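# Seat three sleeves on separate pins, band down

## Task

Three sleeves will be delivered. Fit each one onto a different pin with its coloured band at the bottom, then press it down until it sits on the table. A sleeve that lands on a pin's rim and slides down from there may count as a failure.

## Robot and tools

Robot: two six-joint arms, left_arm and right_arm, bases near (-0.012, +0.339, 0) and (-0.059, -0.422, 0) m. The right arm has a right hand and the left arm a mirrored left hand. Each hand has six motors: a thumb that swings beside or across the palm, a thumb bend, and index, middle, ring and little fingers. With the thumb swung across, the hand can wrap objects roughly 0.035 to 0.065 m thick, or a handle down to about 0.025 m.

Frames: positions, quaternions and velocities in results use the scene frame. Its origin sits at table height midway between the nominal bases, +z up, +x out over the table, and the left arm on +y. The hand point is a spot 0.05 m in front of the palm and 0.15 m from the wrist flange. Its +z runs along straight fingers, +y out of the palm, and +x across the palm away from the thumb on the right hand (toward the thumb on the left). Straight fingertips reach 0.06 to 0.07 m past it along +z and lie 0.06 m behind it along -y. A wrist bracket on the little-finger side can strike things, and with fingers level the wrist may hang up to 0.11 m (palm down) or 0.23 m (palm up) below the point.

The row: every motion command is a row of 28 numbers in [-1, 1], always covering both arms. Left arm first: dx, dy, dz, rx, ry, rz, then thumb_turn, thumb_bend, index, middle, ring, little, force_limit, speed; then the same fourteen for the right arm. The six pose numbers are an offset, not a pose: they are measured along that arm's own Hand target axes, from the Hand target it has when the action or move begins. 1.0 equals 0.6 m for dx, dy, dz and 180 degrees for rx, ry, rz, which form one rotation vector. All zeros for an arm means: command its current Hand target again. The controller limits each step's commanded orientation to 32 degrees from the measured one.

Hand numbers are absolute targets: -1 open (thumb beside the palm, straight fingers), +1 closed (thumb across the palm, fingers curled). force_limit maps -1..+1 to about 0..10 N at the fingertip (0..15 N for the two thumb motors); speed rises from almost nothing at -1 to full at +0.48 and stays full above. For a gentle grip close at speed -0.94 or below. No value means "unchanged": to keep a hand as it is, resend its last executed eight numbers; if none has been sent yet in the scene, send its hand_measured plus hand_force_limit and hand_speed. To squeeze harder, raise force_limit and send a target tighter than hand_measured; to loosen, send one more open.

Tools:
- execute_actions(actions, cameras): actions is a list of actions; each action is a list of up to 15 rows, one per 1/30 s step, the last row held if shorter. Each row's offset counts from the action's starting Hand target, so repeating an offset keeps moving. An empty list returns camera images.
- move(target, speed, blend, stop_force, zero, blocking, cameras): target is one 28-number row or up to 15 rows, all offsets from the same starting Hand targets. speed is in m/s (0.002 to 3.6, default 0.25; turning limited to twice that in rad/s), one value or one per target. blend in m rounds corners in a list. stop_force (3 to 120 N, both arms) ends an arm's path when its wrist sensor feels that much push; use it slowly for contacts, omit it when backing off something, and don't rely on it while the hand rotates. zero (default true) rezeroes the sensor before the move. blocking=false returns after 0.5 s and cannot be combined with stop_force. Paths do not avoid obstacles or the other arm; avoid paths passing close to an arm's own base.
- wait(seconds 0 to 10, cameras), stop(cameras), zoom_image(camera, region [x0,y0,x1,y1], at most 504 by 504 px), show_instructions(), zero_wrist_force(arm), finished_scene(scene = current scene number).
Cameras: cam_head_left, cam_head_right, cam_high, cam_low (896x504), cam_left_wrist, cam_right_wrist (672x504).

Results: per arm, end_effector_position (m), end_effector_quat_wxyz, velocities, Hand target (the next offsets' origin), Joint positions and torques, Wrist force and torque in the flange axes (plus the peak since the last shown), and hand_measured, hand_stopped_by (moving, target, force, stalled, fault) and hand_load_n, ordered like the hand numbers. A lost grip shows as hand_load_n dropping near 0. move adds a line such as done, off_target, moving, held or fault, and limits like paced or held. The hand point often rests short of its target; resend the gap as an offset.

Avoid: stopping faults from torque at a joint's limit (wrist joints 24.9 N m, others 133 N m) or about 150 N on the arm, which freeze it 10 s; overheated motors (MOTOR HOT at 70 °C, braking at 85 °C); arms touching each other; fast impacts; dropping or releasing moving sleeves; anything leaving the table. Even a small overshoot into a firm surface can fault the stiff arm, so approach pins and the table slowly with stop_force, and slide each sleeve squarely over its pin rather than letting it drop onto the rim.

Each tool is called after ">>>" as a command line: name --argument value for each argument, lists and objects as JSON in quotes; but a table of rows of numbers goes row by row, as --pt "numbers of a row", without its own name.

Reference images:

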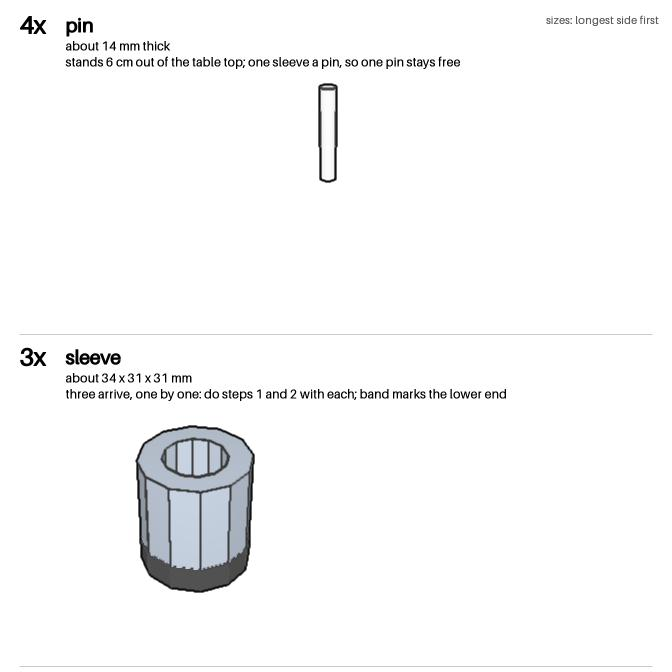

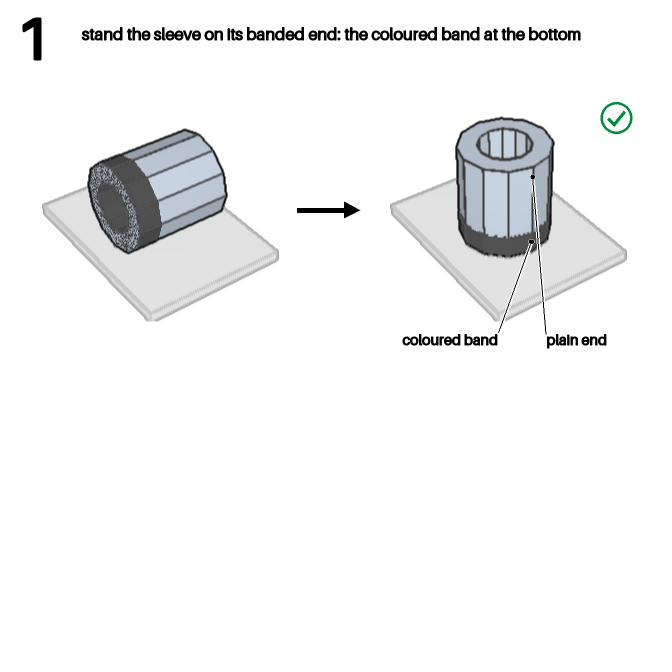

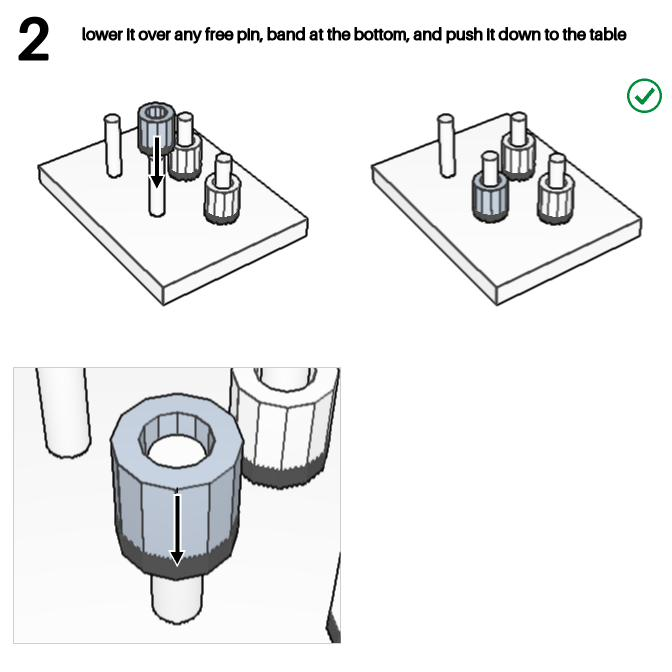

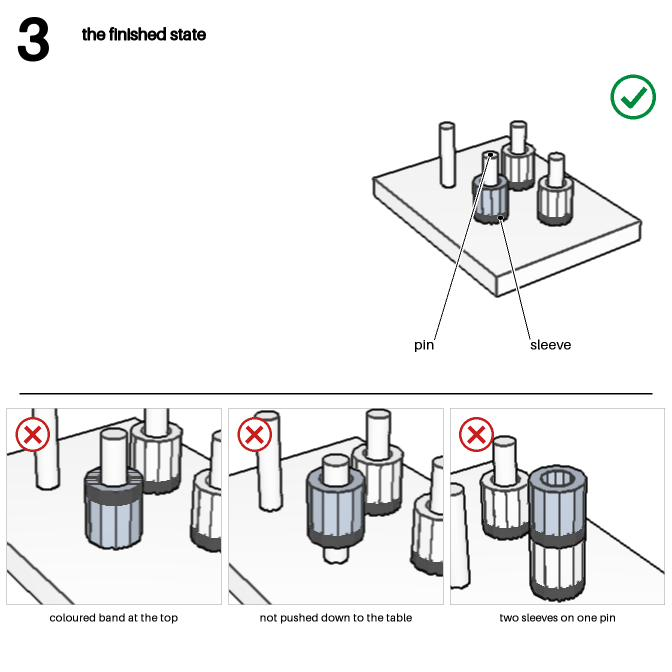

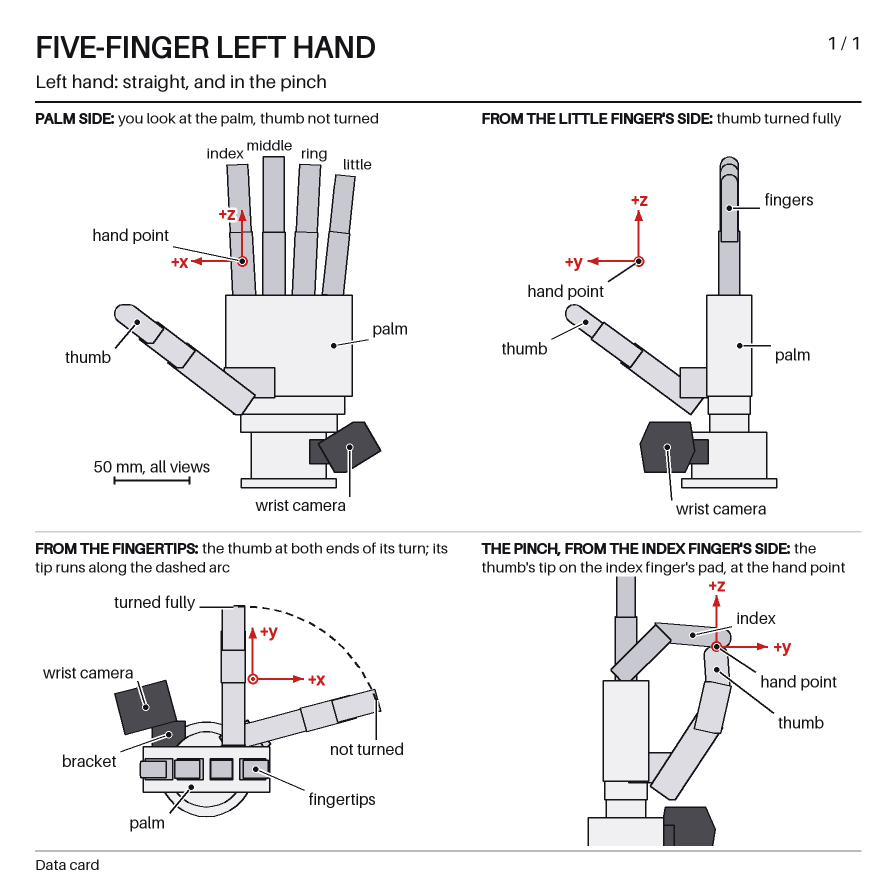

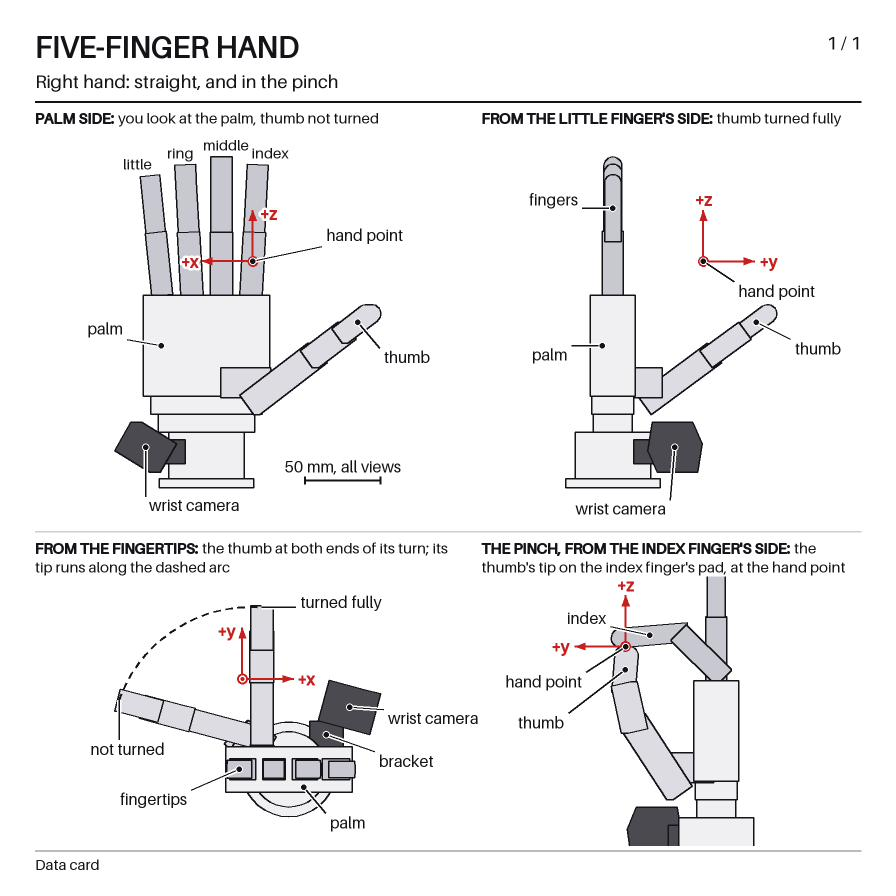

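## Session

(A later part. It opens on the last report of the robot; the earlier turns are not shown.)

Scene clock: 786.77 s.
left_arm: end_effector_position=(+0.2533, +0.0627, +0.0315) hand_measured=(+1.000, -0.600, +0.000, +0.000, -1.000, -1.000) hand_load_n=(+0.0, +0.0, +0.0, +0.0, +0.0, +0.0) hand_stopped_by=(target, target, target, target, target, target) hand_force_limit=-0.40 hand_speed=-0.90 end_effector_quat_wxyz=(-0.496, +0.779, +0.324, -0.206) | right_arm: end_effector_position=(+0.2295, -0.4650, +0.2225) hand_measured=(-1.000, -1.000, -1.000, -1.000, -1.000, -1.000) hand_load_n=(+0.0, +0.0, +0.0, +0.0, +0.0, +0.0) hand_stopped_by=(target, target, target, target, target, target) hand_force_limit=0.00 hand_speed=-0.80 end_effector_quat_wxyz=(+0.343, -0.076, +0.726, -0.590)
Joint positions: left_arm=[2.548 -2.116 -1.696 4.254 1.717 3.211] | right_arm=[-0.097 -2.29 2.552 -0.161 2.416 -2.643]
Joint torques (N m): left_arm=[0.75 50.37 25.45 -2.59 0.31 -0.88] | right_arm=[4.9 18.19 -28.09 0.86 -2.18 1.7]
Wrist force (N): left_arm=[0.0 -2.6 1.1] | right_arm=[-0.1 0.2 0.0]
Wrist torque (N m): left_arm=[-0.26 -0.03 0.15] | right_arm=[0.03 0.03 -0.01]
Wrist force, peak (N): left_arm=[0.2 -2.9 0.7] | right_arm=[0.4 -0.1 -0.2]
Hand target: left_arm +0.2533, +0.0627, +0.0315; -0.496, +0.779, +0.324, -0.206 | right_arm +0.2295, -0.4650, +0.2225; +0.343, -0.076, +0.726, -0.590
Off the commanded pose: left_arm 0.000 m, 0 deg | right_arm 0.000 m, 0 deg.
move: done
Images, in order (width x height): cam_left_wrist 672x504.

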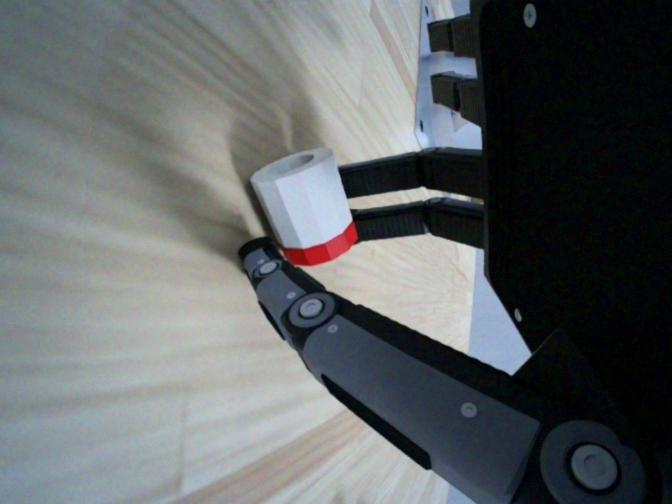

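>>> move --pt "-0.0017 0 0 0 0 0 1 -0.6 0 0 -1 -1 -0.4 -0.9 0 0 0 0 0 0 -1 -1 -1 -1 -1 -1 0 -0.8" --pt "-0.0017 0 0 0 0 0 1 0.3 0 0 -1 -1 0 -0.93 0 0 0 0 0 0 -1 -1 -1 -1 -1 -1 0 -0.8" --speed 0.02 --cameras '["cam_left_wrist"]'

>>> zoom_image --camera "cam_left_wrist" --region '[230, 140, 430, 290]'

Scene clock: 793.33 s.
left_arm: end_effector_position=(+0.2525, +0.0620, +0.0315) hand_measured=(+1.000, -0.454, +0.000, -0.002, -1.000, -1.000) hand_load_n=(+0.5, +7.5, +1.5, +8.0, +0.0, +0.0) hand_stopped_by=(target, force, target, target, target, target) hand_force_limit=0.00 hand_speed=-0.93 end_effector_quat_wxyz=(-0.496, +0.779, +0.324, -0.206) | right_arm: end_effector_position=(+0.2295, -0.4650, +0.2225) hand_measured=(-1.000, -1.000, -1.000, -1.000, -1.000, -1.000) hand_load_n=(+0.0, +0.0, +0.0, +0.0, +0.0, +0.0) hand_stopped_by=(target, target, target, target, target, target) hand_force_limit=0.00 hand_speed=-0.80 end_effector_quat_wxyz=(+0.343, -0.076, +0.726, -0.590)
Joint positions: left_arm=[2.547 -2.116 -1.696 4.254 1.716 3.21] | right_arm=[-0.097 -2.29 2.552 -0.161 2.416 -2.643]
Joint torques (N m): left_arm=[1.75 26.73 24.4 -2.99 0.95 -0.19] | right_arm=[4.21 18.9 -28.23 0.83 -2.23 1.7]
Wrist force (N): left_arm=[0.0 -2.3 1.0] | right_arm=[0.1 0.2 0.0]
Wrist torque (N m): left_arm=[-0.23 -0.04 0.22] | right_arm=[0.02 -0.01 0.00]
Wrist force, peak (N): left_arm=[0.1 -2.8 0.9] | right_arm=[-0.2 0.5 0.0]
Hand target: left_arm +0.2525, +0.0620, +0.0315; -0.496, +0.779, +0.324, -0.206 | right_arm +0.2295, -0.4650, +0.2225; +0.343, -0.076, +0.726, -0.590
Off the commanded pose: left_arm 0.000 m, 0 deg | right_arm 0.000 m, 0 deg.
move: done
Images, in order (width x height): cam_left_wrist 672x504.

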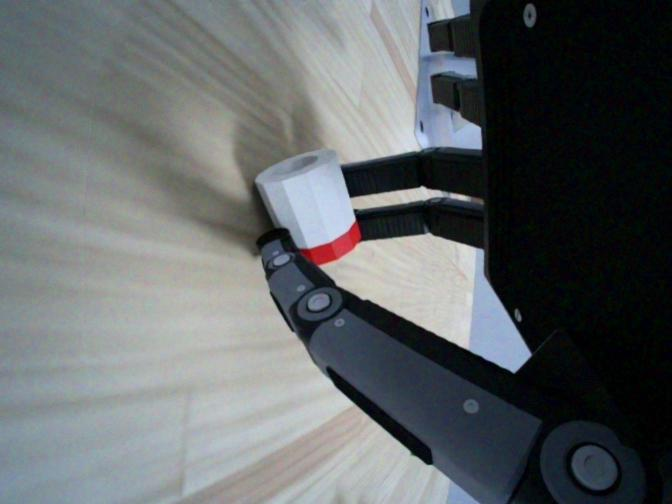

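Scaled by 2.520 from the camera's 672x504 image, which has a finer 960x720 frame.

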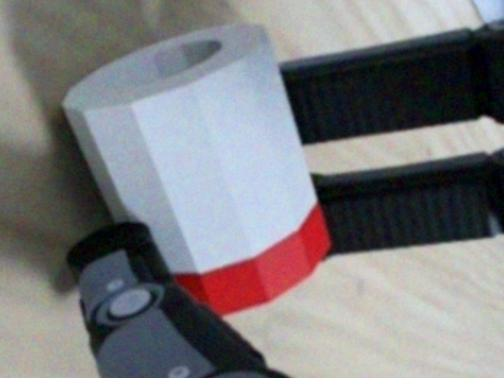

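>>> move --pt "0.0 -0.2092 -0.0978 0 0 0 1 0.3 0 0 -1 -1 0 -0.93 0 0 0 0 0 0 -1 -1 -1 -1 -1 -1 0 -0.8" --pt "0.1532 -0.2545 -0.1580 0 -0.2113 0.4532 1 0.3 0 0 -1 -1 0 -0.93 0 0 0 0 0 0 -1 -1 -1 -1 -1 -1 0 -0.8" --speed '[0.12,0.25]' --blend 0.02 --cameras '["cam_left_wrist"]'

Scene clock: 829.20 s.
left_arm: end_effector_position=(+0.3326, +0.1122, +0.2100) hand_measured=(+1.000, -0.454, +0.000, -0.002, -1.000, -1.000) hand_load_n=(+0.5, +7.5, +1.0, +8.0, -0.5, +0.0) hand_stopped_by=(target, force, target, target, target, target) hand_force_limit=0.00 hand_speed=-0.93 end_effector_quat_wxyz=(-0.122, +0.697, -0.122, -0.696) | right_arm: end_effector_position=(+0.2295, -0.4650, +0.2225) hand_measured=(-1.000, -1.000, -1.000, -1.000, -1.000, -1.000) hand_load_n=(+0.0, +0.0, +0.0, +0.0, +0.0, +0.0) hand_stopped_by=(target, target, target, target, target, target) hand_force_limit=0.00 hand_speed=-0.80 end_effector_quat_wxyz=(+0.343, -0.076, +0.726, -0.590)
Joint positions: left_arm=[2.973 -2.273 -1.25 3.524 1.721 4.713] | right_arm=[-0.097 -2.29 2.552 -0.161 2.416 -2.643]
Joint torques (N m): left_arm=[-7.83 55.48 5.16 0.85 -1.87 1.49] | right_arm=[4.75 18.59 -27.35 0.87 -2.24 1.6]
Wrist force (N): left_arm=[-3.1 0.6 0.3] | right_arm=[0.1 0.2 0.2]
Wrist torque (N m): left_arm=[-0.14 0.12 -0.11] | right_arm=[0.01 -0.01 0.00]
Wrist force, peak (N): left_arm=[-3.2 0.4 0.4] | right_arm=[0.3 0.3 0.4]
Hand target: left_arm +0.3325, +0.1122, +0.2100; -0.122, +0.697, -0.122, -0.696 | right_arm +0.2295, -0.4650, +0.2225; +0.343, -0.076, +0.726, -0.590
Off the commanded pose: left_arm 0.000 m, 0 deg | right_arm 0.000 m, 0 deg.
move: done
Images, in order (width x height): cam_left_wrist 672x504.

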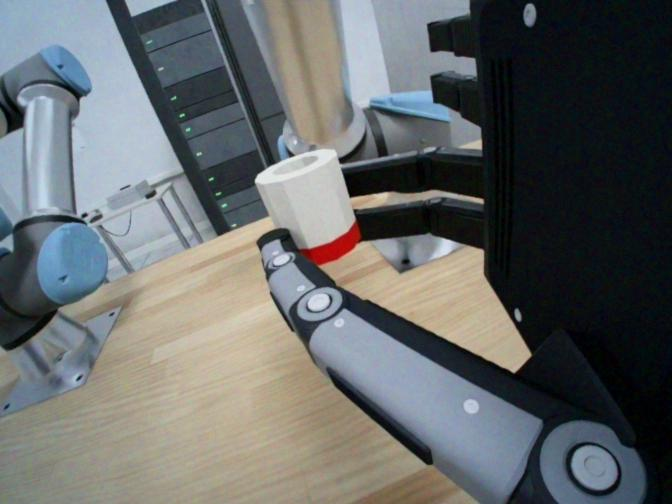

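>>> move --pt "0.0 -0.0974 -0.0844 -0.4722 0 0 1 0.3 0 0 -1 -1 0 -0.93 0 0 0 0 0 0 -1 -1 -1 -1 -1 -1 0 -0.8" --pt "0.0 -0.1295 -0.1113 -0.9439 0 0 1 0.3 0 0 -1 -1 0 -0.93 0 0 0 0 0 0 -1 -1 -1 -1 -1 -1 0 -0.8" --speed 0.25 --blend 0.02 --cameras '["all"]'

Scene clock: 844.40 s.
left_arm: end_effector_position=(+0.4218, +0.1626, +0.2100) hand_measured=(+1.000, -0.454, +0.000, -0.002, -1.000, -1.000) hand_load_n=(+0.5, +7.5, +1.5, +8.5, +0.0, +0.0) hand_stopped_by=(target, force, target, target, target, target) hand_force_limit=0.00 hand_speed=-0.93 end_effector_quat_wxyz=(+0.683, +0.183, +0.683, -0.183) | right_arm: end_effector_position=(+0.2295, -0.4650, +0.2225) hand_measured=(-1.000, -1.000, -1.000, -1.000, -1.000, -1.000) hand_load_n=(+0.0, +0.0, +0.0, +0.0, +0.5, +0.0) hand_stopped_by=(target, target, target, target, target, target) hand_force_limit=0.00 hand_speed=-0.80 end_effector_quat_wxyz=(+0.343, -0.076, +0.726, -0.590)
Joint positions: left_arm=[3.336 -1.183 -2.54 3.724 -0.881 4.711] | right_arm=[-0.097 -2.29 2.552 -0.161 2.416 -2.643]
Joint torques (N m): left_arm=[-6.77 15.63 7.83 -1.33 -2.02 0.26] | right_arm=[4.66 18.77 -27.82 0.8 -2.19 1.53]
Wrist force (N): left_arm=[-2.8 0.0 0.4] | right_arm=[0.1 0.1 0.1]
Wrist torque (N m): left_arm=[-0.24 0.05 -0.18] | right_arm=[0.00 -0.01 -0.01]
Wrist force, peak (N): left_arm=[-3.3 0.2 0.7] | right_arm=[0.2 0.4 0.2]
Hand target: left_arm +0.4217, +0.1626, +0.2100; +0.683, +0.183, +0.683, -0.183 | right_arm +0.2295, -0.4650, +0.2225; +0.343, -0.076, +0.726, -0.590
Off the commanded pose: left_arm 0.000 m, 0 deg | right_arm 0.000 m, 0 deg.
move: done

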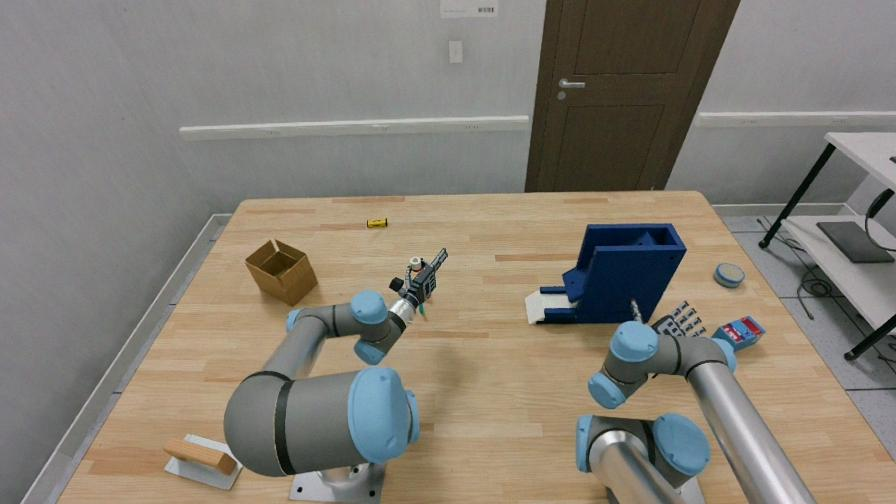

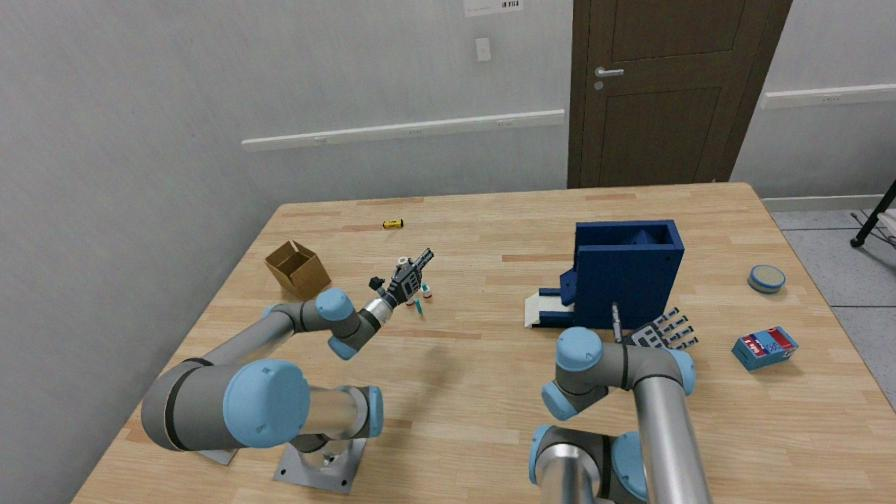

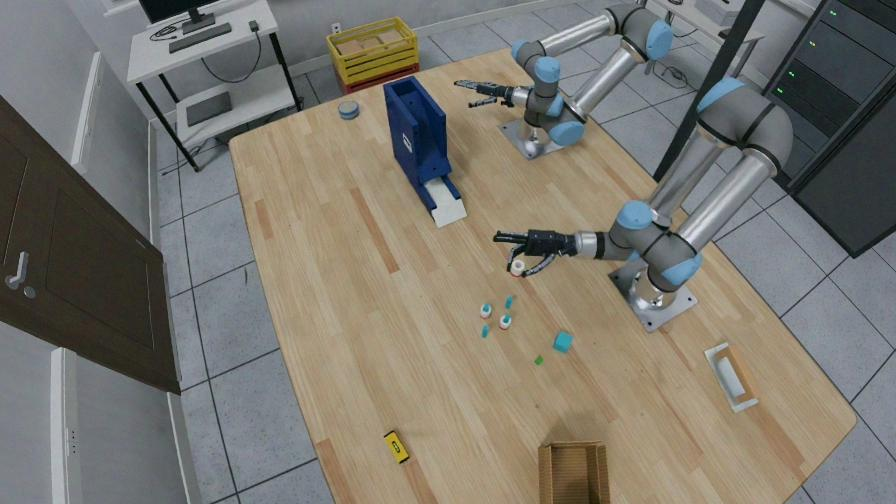

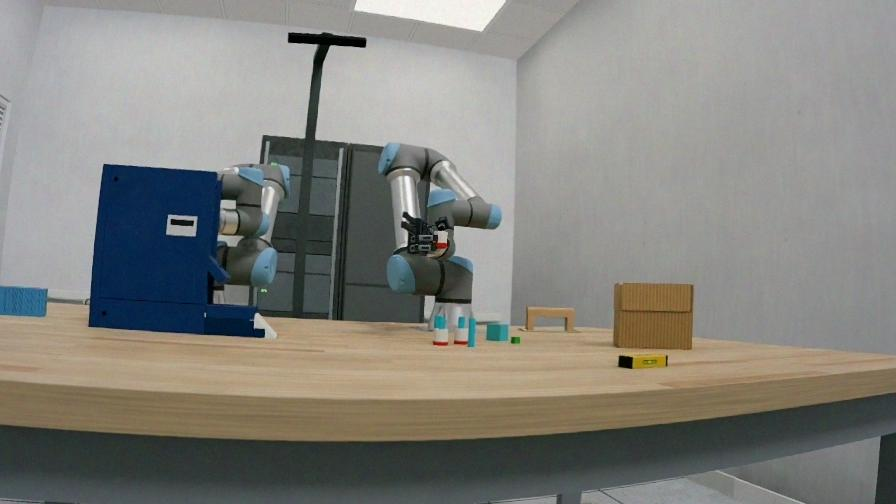

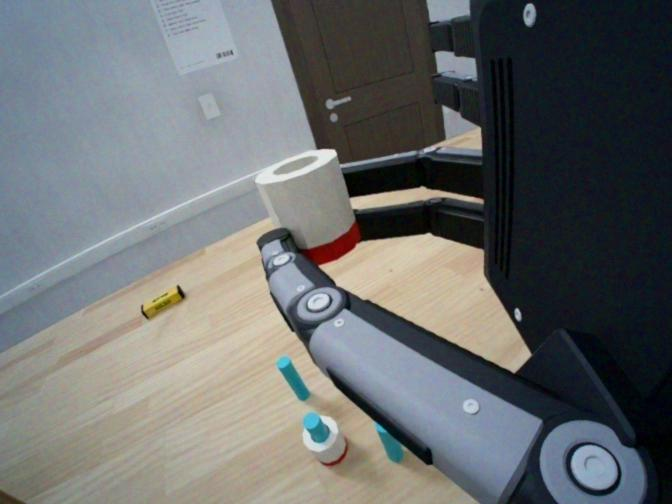

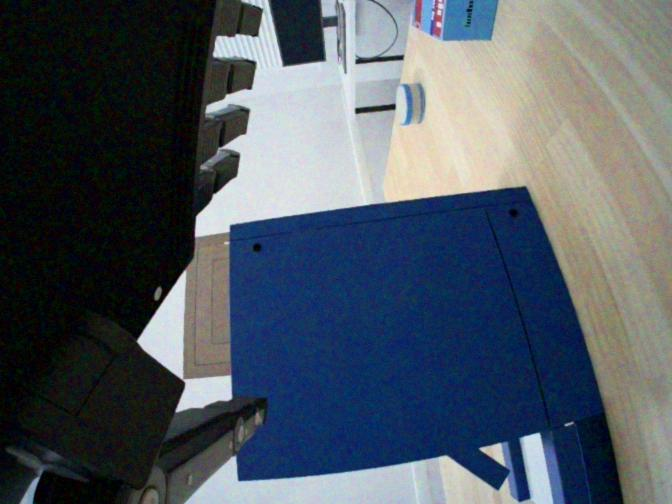

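>>> zoom_image --camera "cam_left_wrist" --region '[240, 130, 390, 280]'

Scaled by 3.360 from the camera's 672x504 image, which has a finer 960x720 frame.

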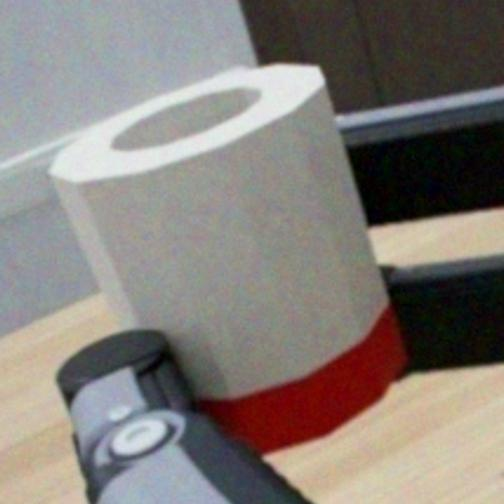

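>>> zoom_image --camera "cam_low" --region '[390, 200, 470, 260]'

>>> zoom_image --camera "cam_high" --region '[480, 225, 560, 345]'

>>> zoom_image --camera "cam_head_left" --region '[380, 235, 460, 330]'

Scaled by 6.300 from the camera's 896x504 image, which has a finer 1280x720 frame.

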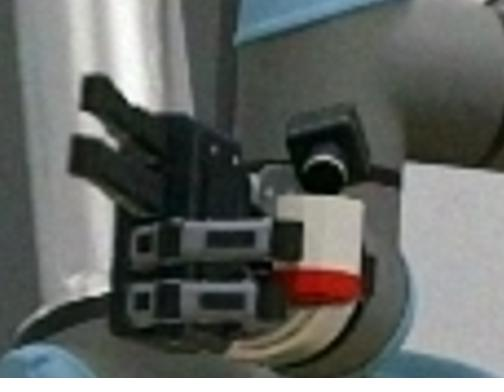

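Scaled by 4.200 from the camera's 896x504 image, which has a finer 1280x720 frame.

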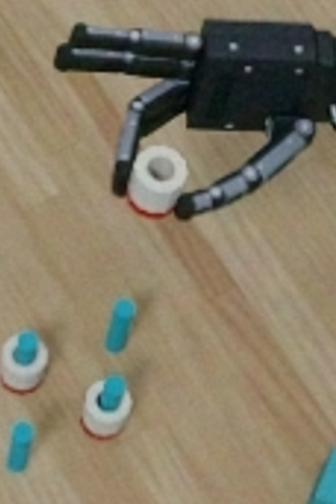

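Scaled by 5.305 from the camera's 896x504 image, which has a finer 1280x720 frame.

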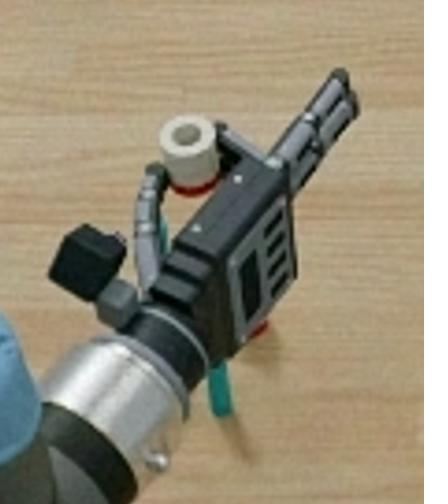

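>>> move --pt "0.1917 0 0 0 0.0056 0 1 0.3 0 0 -1 -1 0 -0.93 0 0 0 0 0 0 -1 -1 -1 -1 -1 -1 0 -0.8" --speed 0.12 --cameras '["cam_high","cam_left_wrist","cam_low"]'

>>> zoom_image --camera "cam_left_wrist" --region '[240, 130, 440, 330]'

>>> zoom_image --camera "cam_high" --region '[470, 240, 550, 340]'

>>> zoom_image --camera "cam_low" --region '[400, 290, 490, 355]'

Scene clock: 858.00 s.
left_arm: end_effector_position=(+0.4217, +0.1624, +0.0949) hand_measured=(+1.000, -0.454, +0.000, -0.002, -1.000, -1.000) hand_load_n=(+0.5, +7.5, +1.0, +8.0, +0.0, +0.0) hand_stopped_by=(target, force, target, target, target, target) hand_force_limit=0.00 hand_speed=-0.93 end_effector_quat_wxyz=(+0.677, +0.184, +0.689, -0.182) | right_arm: end_effector_position=(+0.2295, -0.4650, +0.2225) hand_measured=(-1.000, -1.000, -1.000, -1.000, -1.000, -1.000) hand_load_n=(-0.5, +0.0, +0.0, +0.0, +0.0, +0.0) hand_stopped_by=(target, target, target, target, target, target) hand_force_limit=0.00 hand_speed=-0.80 end_effector_quat_wxyz=(+0.343, -0.076, +0.726, -0.590)
Joint positions: left_arm=[3.333 -1.592 -2.697 4.267 -0.884 4.726] | right_arm=[-0.097 -2.29 2.552 -0.161 2.416 -2.643]
Joint torques (N m): left_arm=[1.47 0.26 21.32 3.26 0.3 -0.71] | right_arm=[4.73 18.91 -28.17 0.82 -2.19 1.63]
Wrist force (N): left_arm=[-2.9 0.0 0.5] | right_arm=[0.0 -0.2 0.1]
Wrist torque (N m): left_arm=[-0.24 0.07 -0.05] | right_arm=[-0.04 0.00 -0.02]
Wrist force, peak (N): left_arm=[-3.9 0.0 0.6] | right_arm=[0.0 0.3 0.4]
Hand target: left_arm +0.4218, +0.1625, +0.0949; +0.677, +0.184, +0.689, -0.182 | right_arm +0.2295, -0.4650, +0.2225; +0.343, -0.076, +0.726, -0.590
Off the commanded pose: left_arm 0.000 m, 0 deg | right_arm 0.000 m, 0 deg.
move: done
Images, in order (width x height): cam_high 896x504, cam_low 896x504, cam_left_wrist 672x504.

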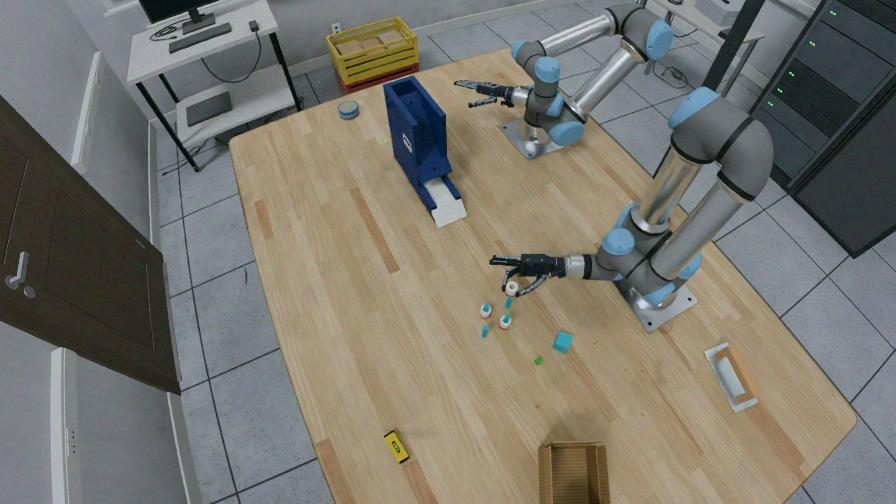

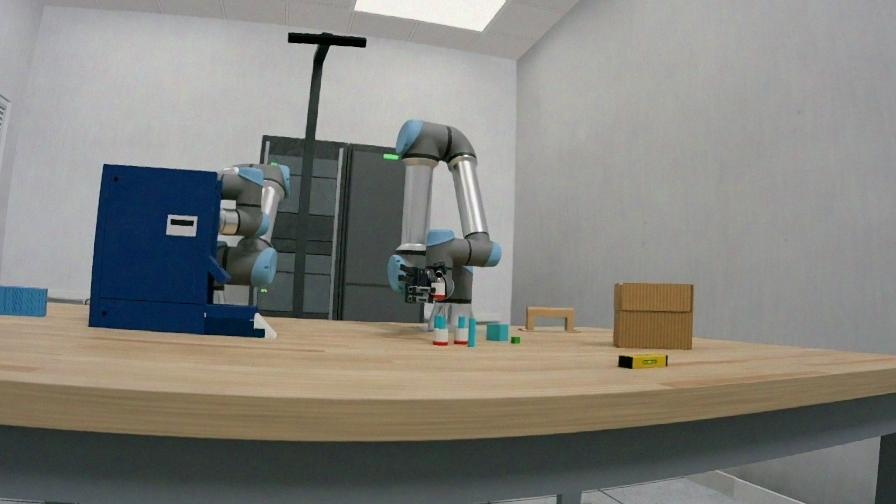

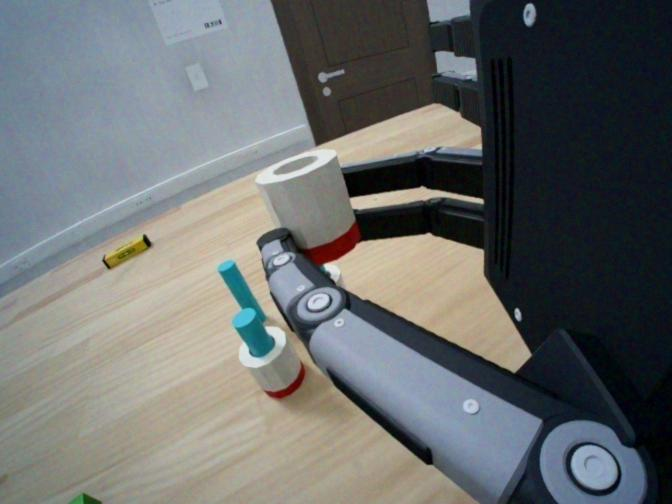

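Scaled by 2.520 from the camera's 672x504 image, which has a finer 960x720 frame.

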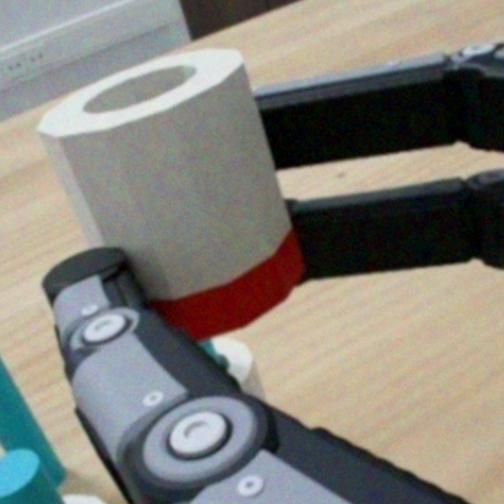

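Scaled by 5.040 from the camera's 896x504 image, which has a finer 1280x720 frame.

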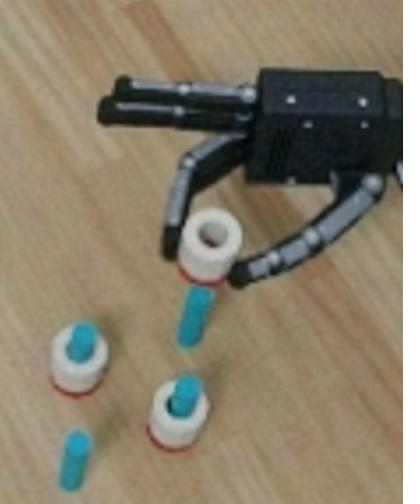

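Scaled by 5.600 from the camera's 896x504 image, which has a finer 1280x720 frame.

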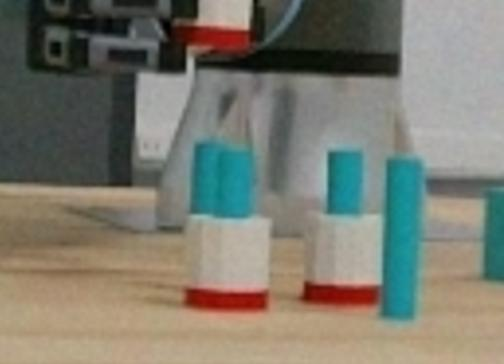

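>>> move --pt "0.0483 0 0.0003 0 0 0 1 0.3 0 0 -1 -1 0 -0.93 0 0 0 0 0 0 -1 -1 -1 -1 -1 -1 0 -0.8" --speed 0.05 --cameras '["cam_high","cam_left_wrist","cam_low"]'

>>> zoom_image --camera "cam_left_wrist" --region '[290, 200, 390, 310]'

>>> zoom_image --camera "cam_high" --region '[485, 270, 535, 320]'

>>> zoom_image --camera "cam_low" --region '[400, 290, 470, 355]'

Scene clock: 867.77 s.
left_arm: end_effector_position=(+0.4214, +0.1626, +0.0659) hand_measured=(+1.000, -0.454, +0.000, -0.002, -1.000, -1.000) hand_load_n=(+0.5, +7.5, +1.5, +8.0, +0.0, +0.0) hand_stopped_by=(target, force, target, target, target, target) hand_force_limit=0.00 hand_speed=-0.93 end_effector_quat_wxyz=(+0.677, +0.184, +0.689, -0.182) | right_arm: end_effector_position=(+0.2295, -0.4650, +0.2225) hand_measured=(-1.000, -1.000, -1.000, -1.000, -1.000, -1.000) hand_load_n=(-0.5, +0.0, +0.0, +0.0, +0.0, +0.0) hand_stopped_by=(target, target, target, target, target, target) hand_force_limit=0.00 hand_speed=-0.80 end_effector_quat_wxyz=(+0.343, -0.076, +0.726, -0.590)
Joint positions: left_arm=[3.334 -1.745 -2.72 4.443 -0.883 4.726] | right_arm=[-0.097 -2.29 2.552 -0.161 2.416 -2.643]
Joint torques (N m): left_arm=[2.21 16.14 16.63 -0.18 0.49 -2.28] | right_arm=[4.51 18.59 -27.98 0.96 -2.31 1.57]
Wrist force (N): left_arm=[-2.6 0.2 0.6] | right_arm=[-0.1 0.5 -0.1]
Wrist torque (N m): left_arm=[-0.23 0.03 -0.08] | right_arm=[0.07 0.02 0.00]
Wrist force, peak (N): left_arm=[-3.5 0.0 0.7] | right_arm=[-0.1 0.5 -0.1]
Hand target: left_arm +0.4215, +0.1626, +0.0660; +0.677, +0.184, +0.689, -0.182 | right_arm +0.2295, -0.4650, +0.2225; +0.343, -0.076, +0.726, -0.590
Off the commanded pose: left_arm 0.000 m, 0 deg | right_arm 0.000 m, 0 deg.
move: done
Images, in order (width x height): cam_high 896x504, cam_low 896x504, cam_left_wrist 672x504.

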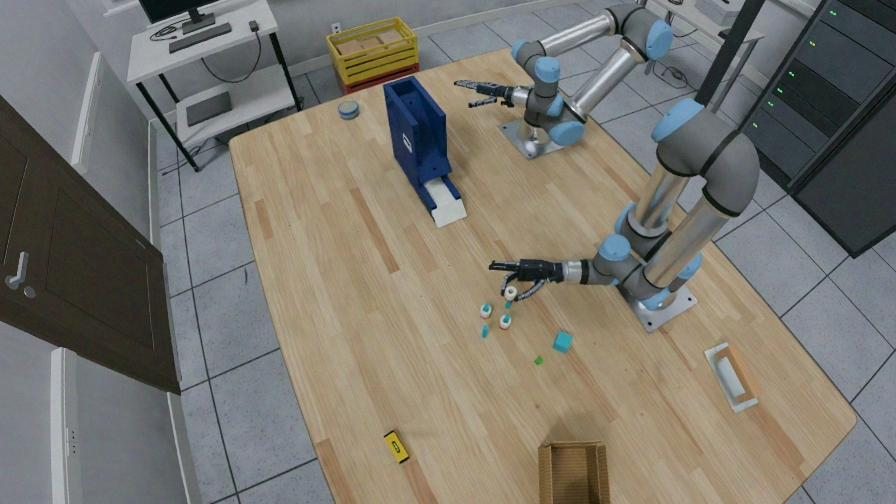

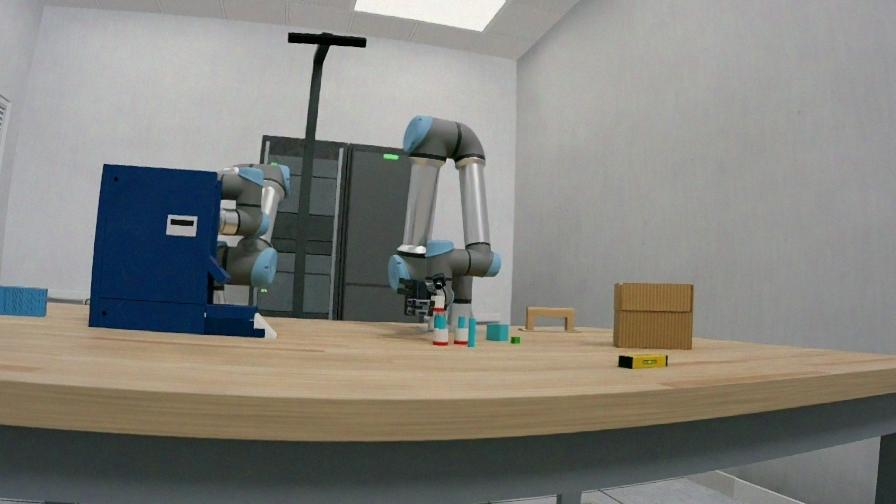

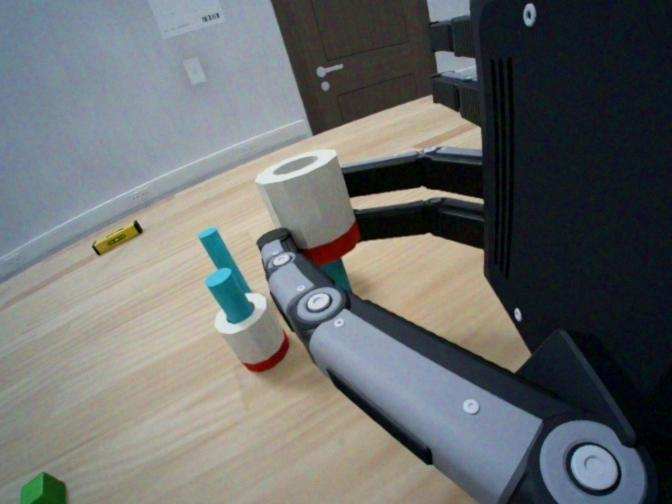

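Scaled by 4.582 from the camera's 672x504 image, which has a finer 960x720 frame.

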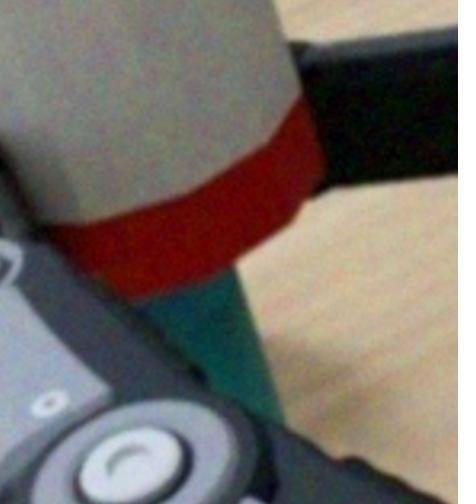

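Scaled by 10.080 from the camera's 896x504 image, which has a finer 1280x720 frame.

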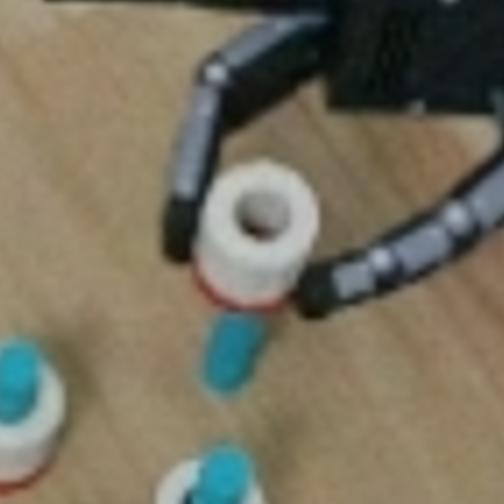

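Scaled by 7.200 from the camera's 896x504 image, which has a finer 1280x720 frame.

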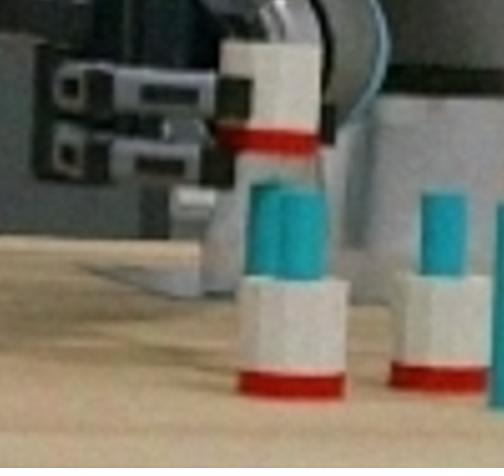

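>>> move --pt "0.0 0.0020 -0.0025 0 0 0 1 0.3 0 0 -1 -1 0 -0.93 0 0 0 0 0 0 -1 -1 -1 -1 -1 -1 0 -0.8" --speed 0.02 --cameras '["cam_high","cam_left_wrist","cam_low"]'

>>> zoom_image --camera "cam_left_wrist" --region '[290, 200, 390, 310]'

>>> zoom_image --camera "cam_high" --region '[485, 270, 535, 320]'

>>> zoom_image --camera "cam_low" --region '[400, 290, 470, 355]'

Scene clock: 877.13 s.
left_arm: end_effector_position=(+0.4208, +0.1644, +0.0660) hand_measured=(+1.000, -0.454, +0.000, -0.002, -1.000, -1.000) hand_load_n=(+0.5, +7.5, +1.0, +8.0, +0.0, +0.0) hand_stopped_by=(target, force, target, target, target, target) hand_force_limit=0.00 hand_speed=-0.93 end_effector_quat_wxyz=(+0.677, +0.184, +0.689, -0.182) | right_arm: end_effector_position=(+0.2295, -0.4650, +0.2225) hand_measured=(-1.000, -1.000, -1.000, -1.000, -1.000, -1.000) hand_load_n=(+0.0, +0.0, +0.0, +0.0, +0.0, +0.0) hand_stopped_by=(target, target, target, target, target, target) hand_force_limit=0.00 hand_speed=-0.80 end_effector_quat_wxyz=(+0.343, -0.076, +0.726, -0.590)
Joint positions: left_arm=[3.346 -1.742 -2.725 4.445 -0.872 4.726] | right_arm=[-0.097 -2.29 2.552 -0.161 2.416 -2.643]
Joint torques (N m): left_arm=[-1.46 22.75 0.2 3.67 -0.17 1.91] | right_arm=[4.23 18.6 -27.84 0.89 -2.22 1.64]
Wrist force (N): left_arm=[-2.6 -0.1 0.4] | right_arm=[0.0 0.0 0.1]
Wrist torque (N m): left_arm=[-0.25 0.02 -0.10] | right_arm=[-0.01 0.01 -0.02]
Wrist force, peak (N): left_arm=[-3.0 -0.1 0.4] | right_arm=[0.2 0.4 0.1]
Hand target: left_arm +0.4208, +0.1644, +0.0660; +0.677, +0.184, +0.689, -0.182 | right_arm +0.2295, -0.4650, +0.2225; +0.343, -0.076, +0.726, -0.590
Off the commanded pose: left_arm 0.000 m, 0 deg | right_arm 0.000 m, 0 deg.
move: done
Images, in order (width x height): cam_high 896x504, cam_low 896x504, cam_left_wrist 672x504.

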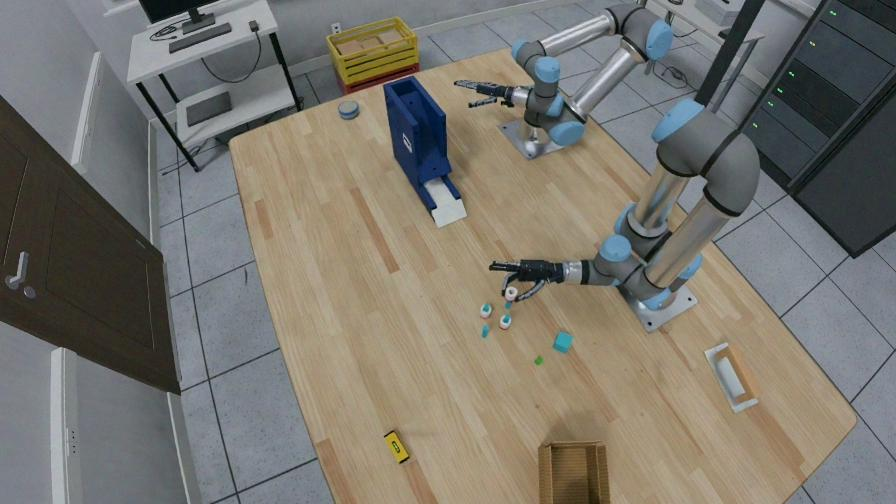

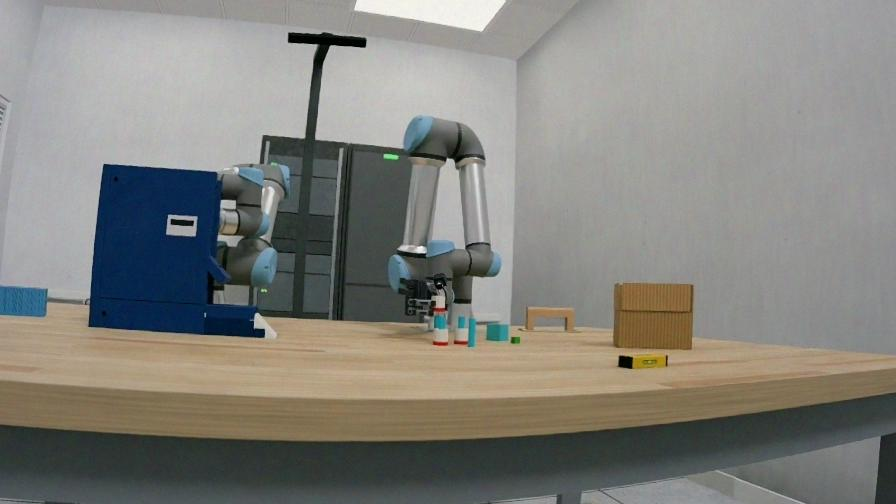

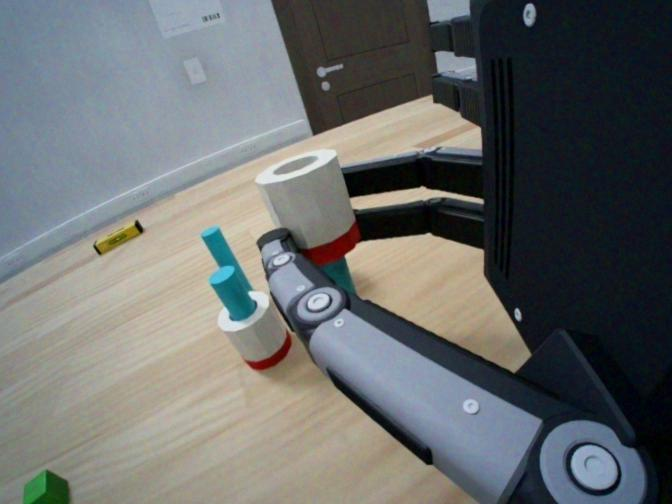

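Scaled by 4.582 from the camera's 672x504 image, which has a finer 960x720 frame.

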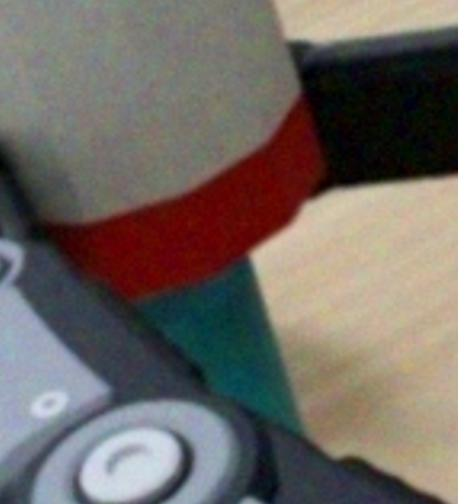

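Scaled by 10.080 from the camera's 896x504 image, which has a finer 1280x720 frame.

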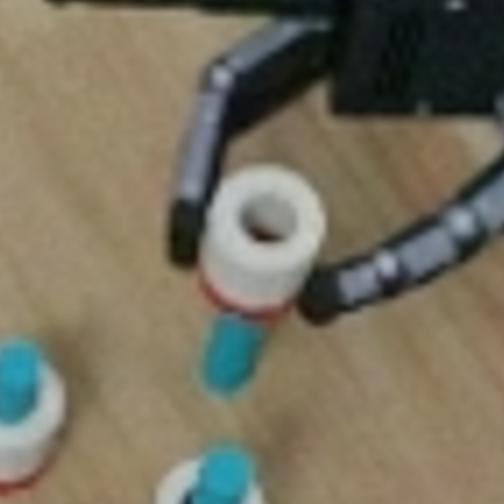

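Scaled by 7.200 from the camera's 896x504 image, which has a finer 1280x720 frame.

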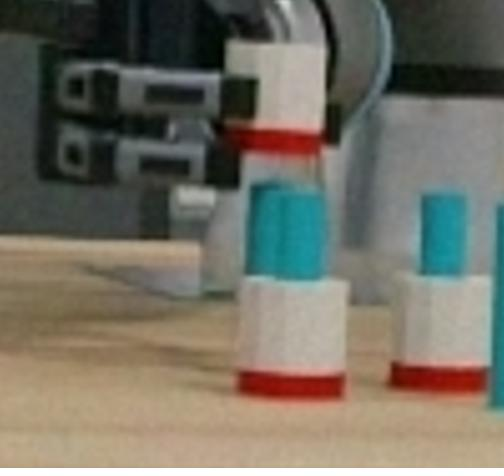

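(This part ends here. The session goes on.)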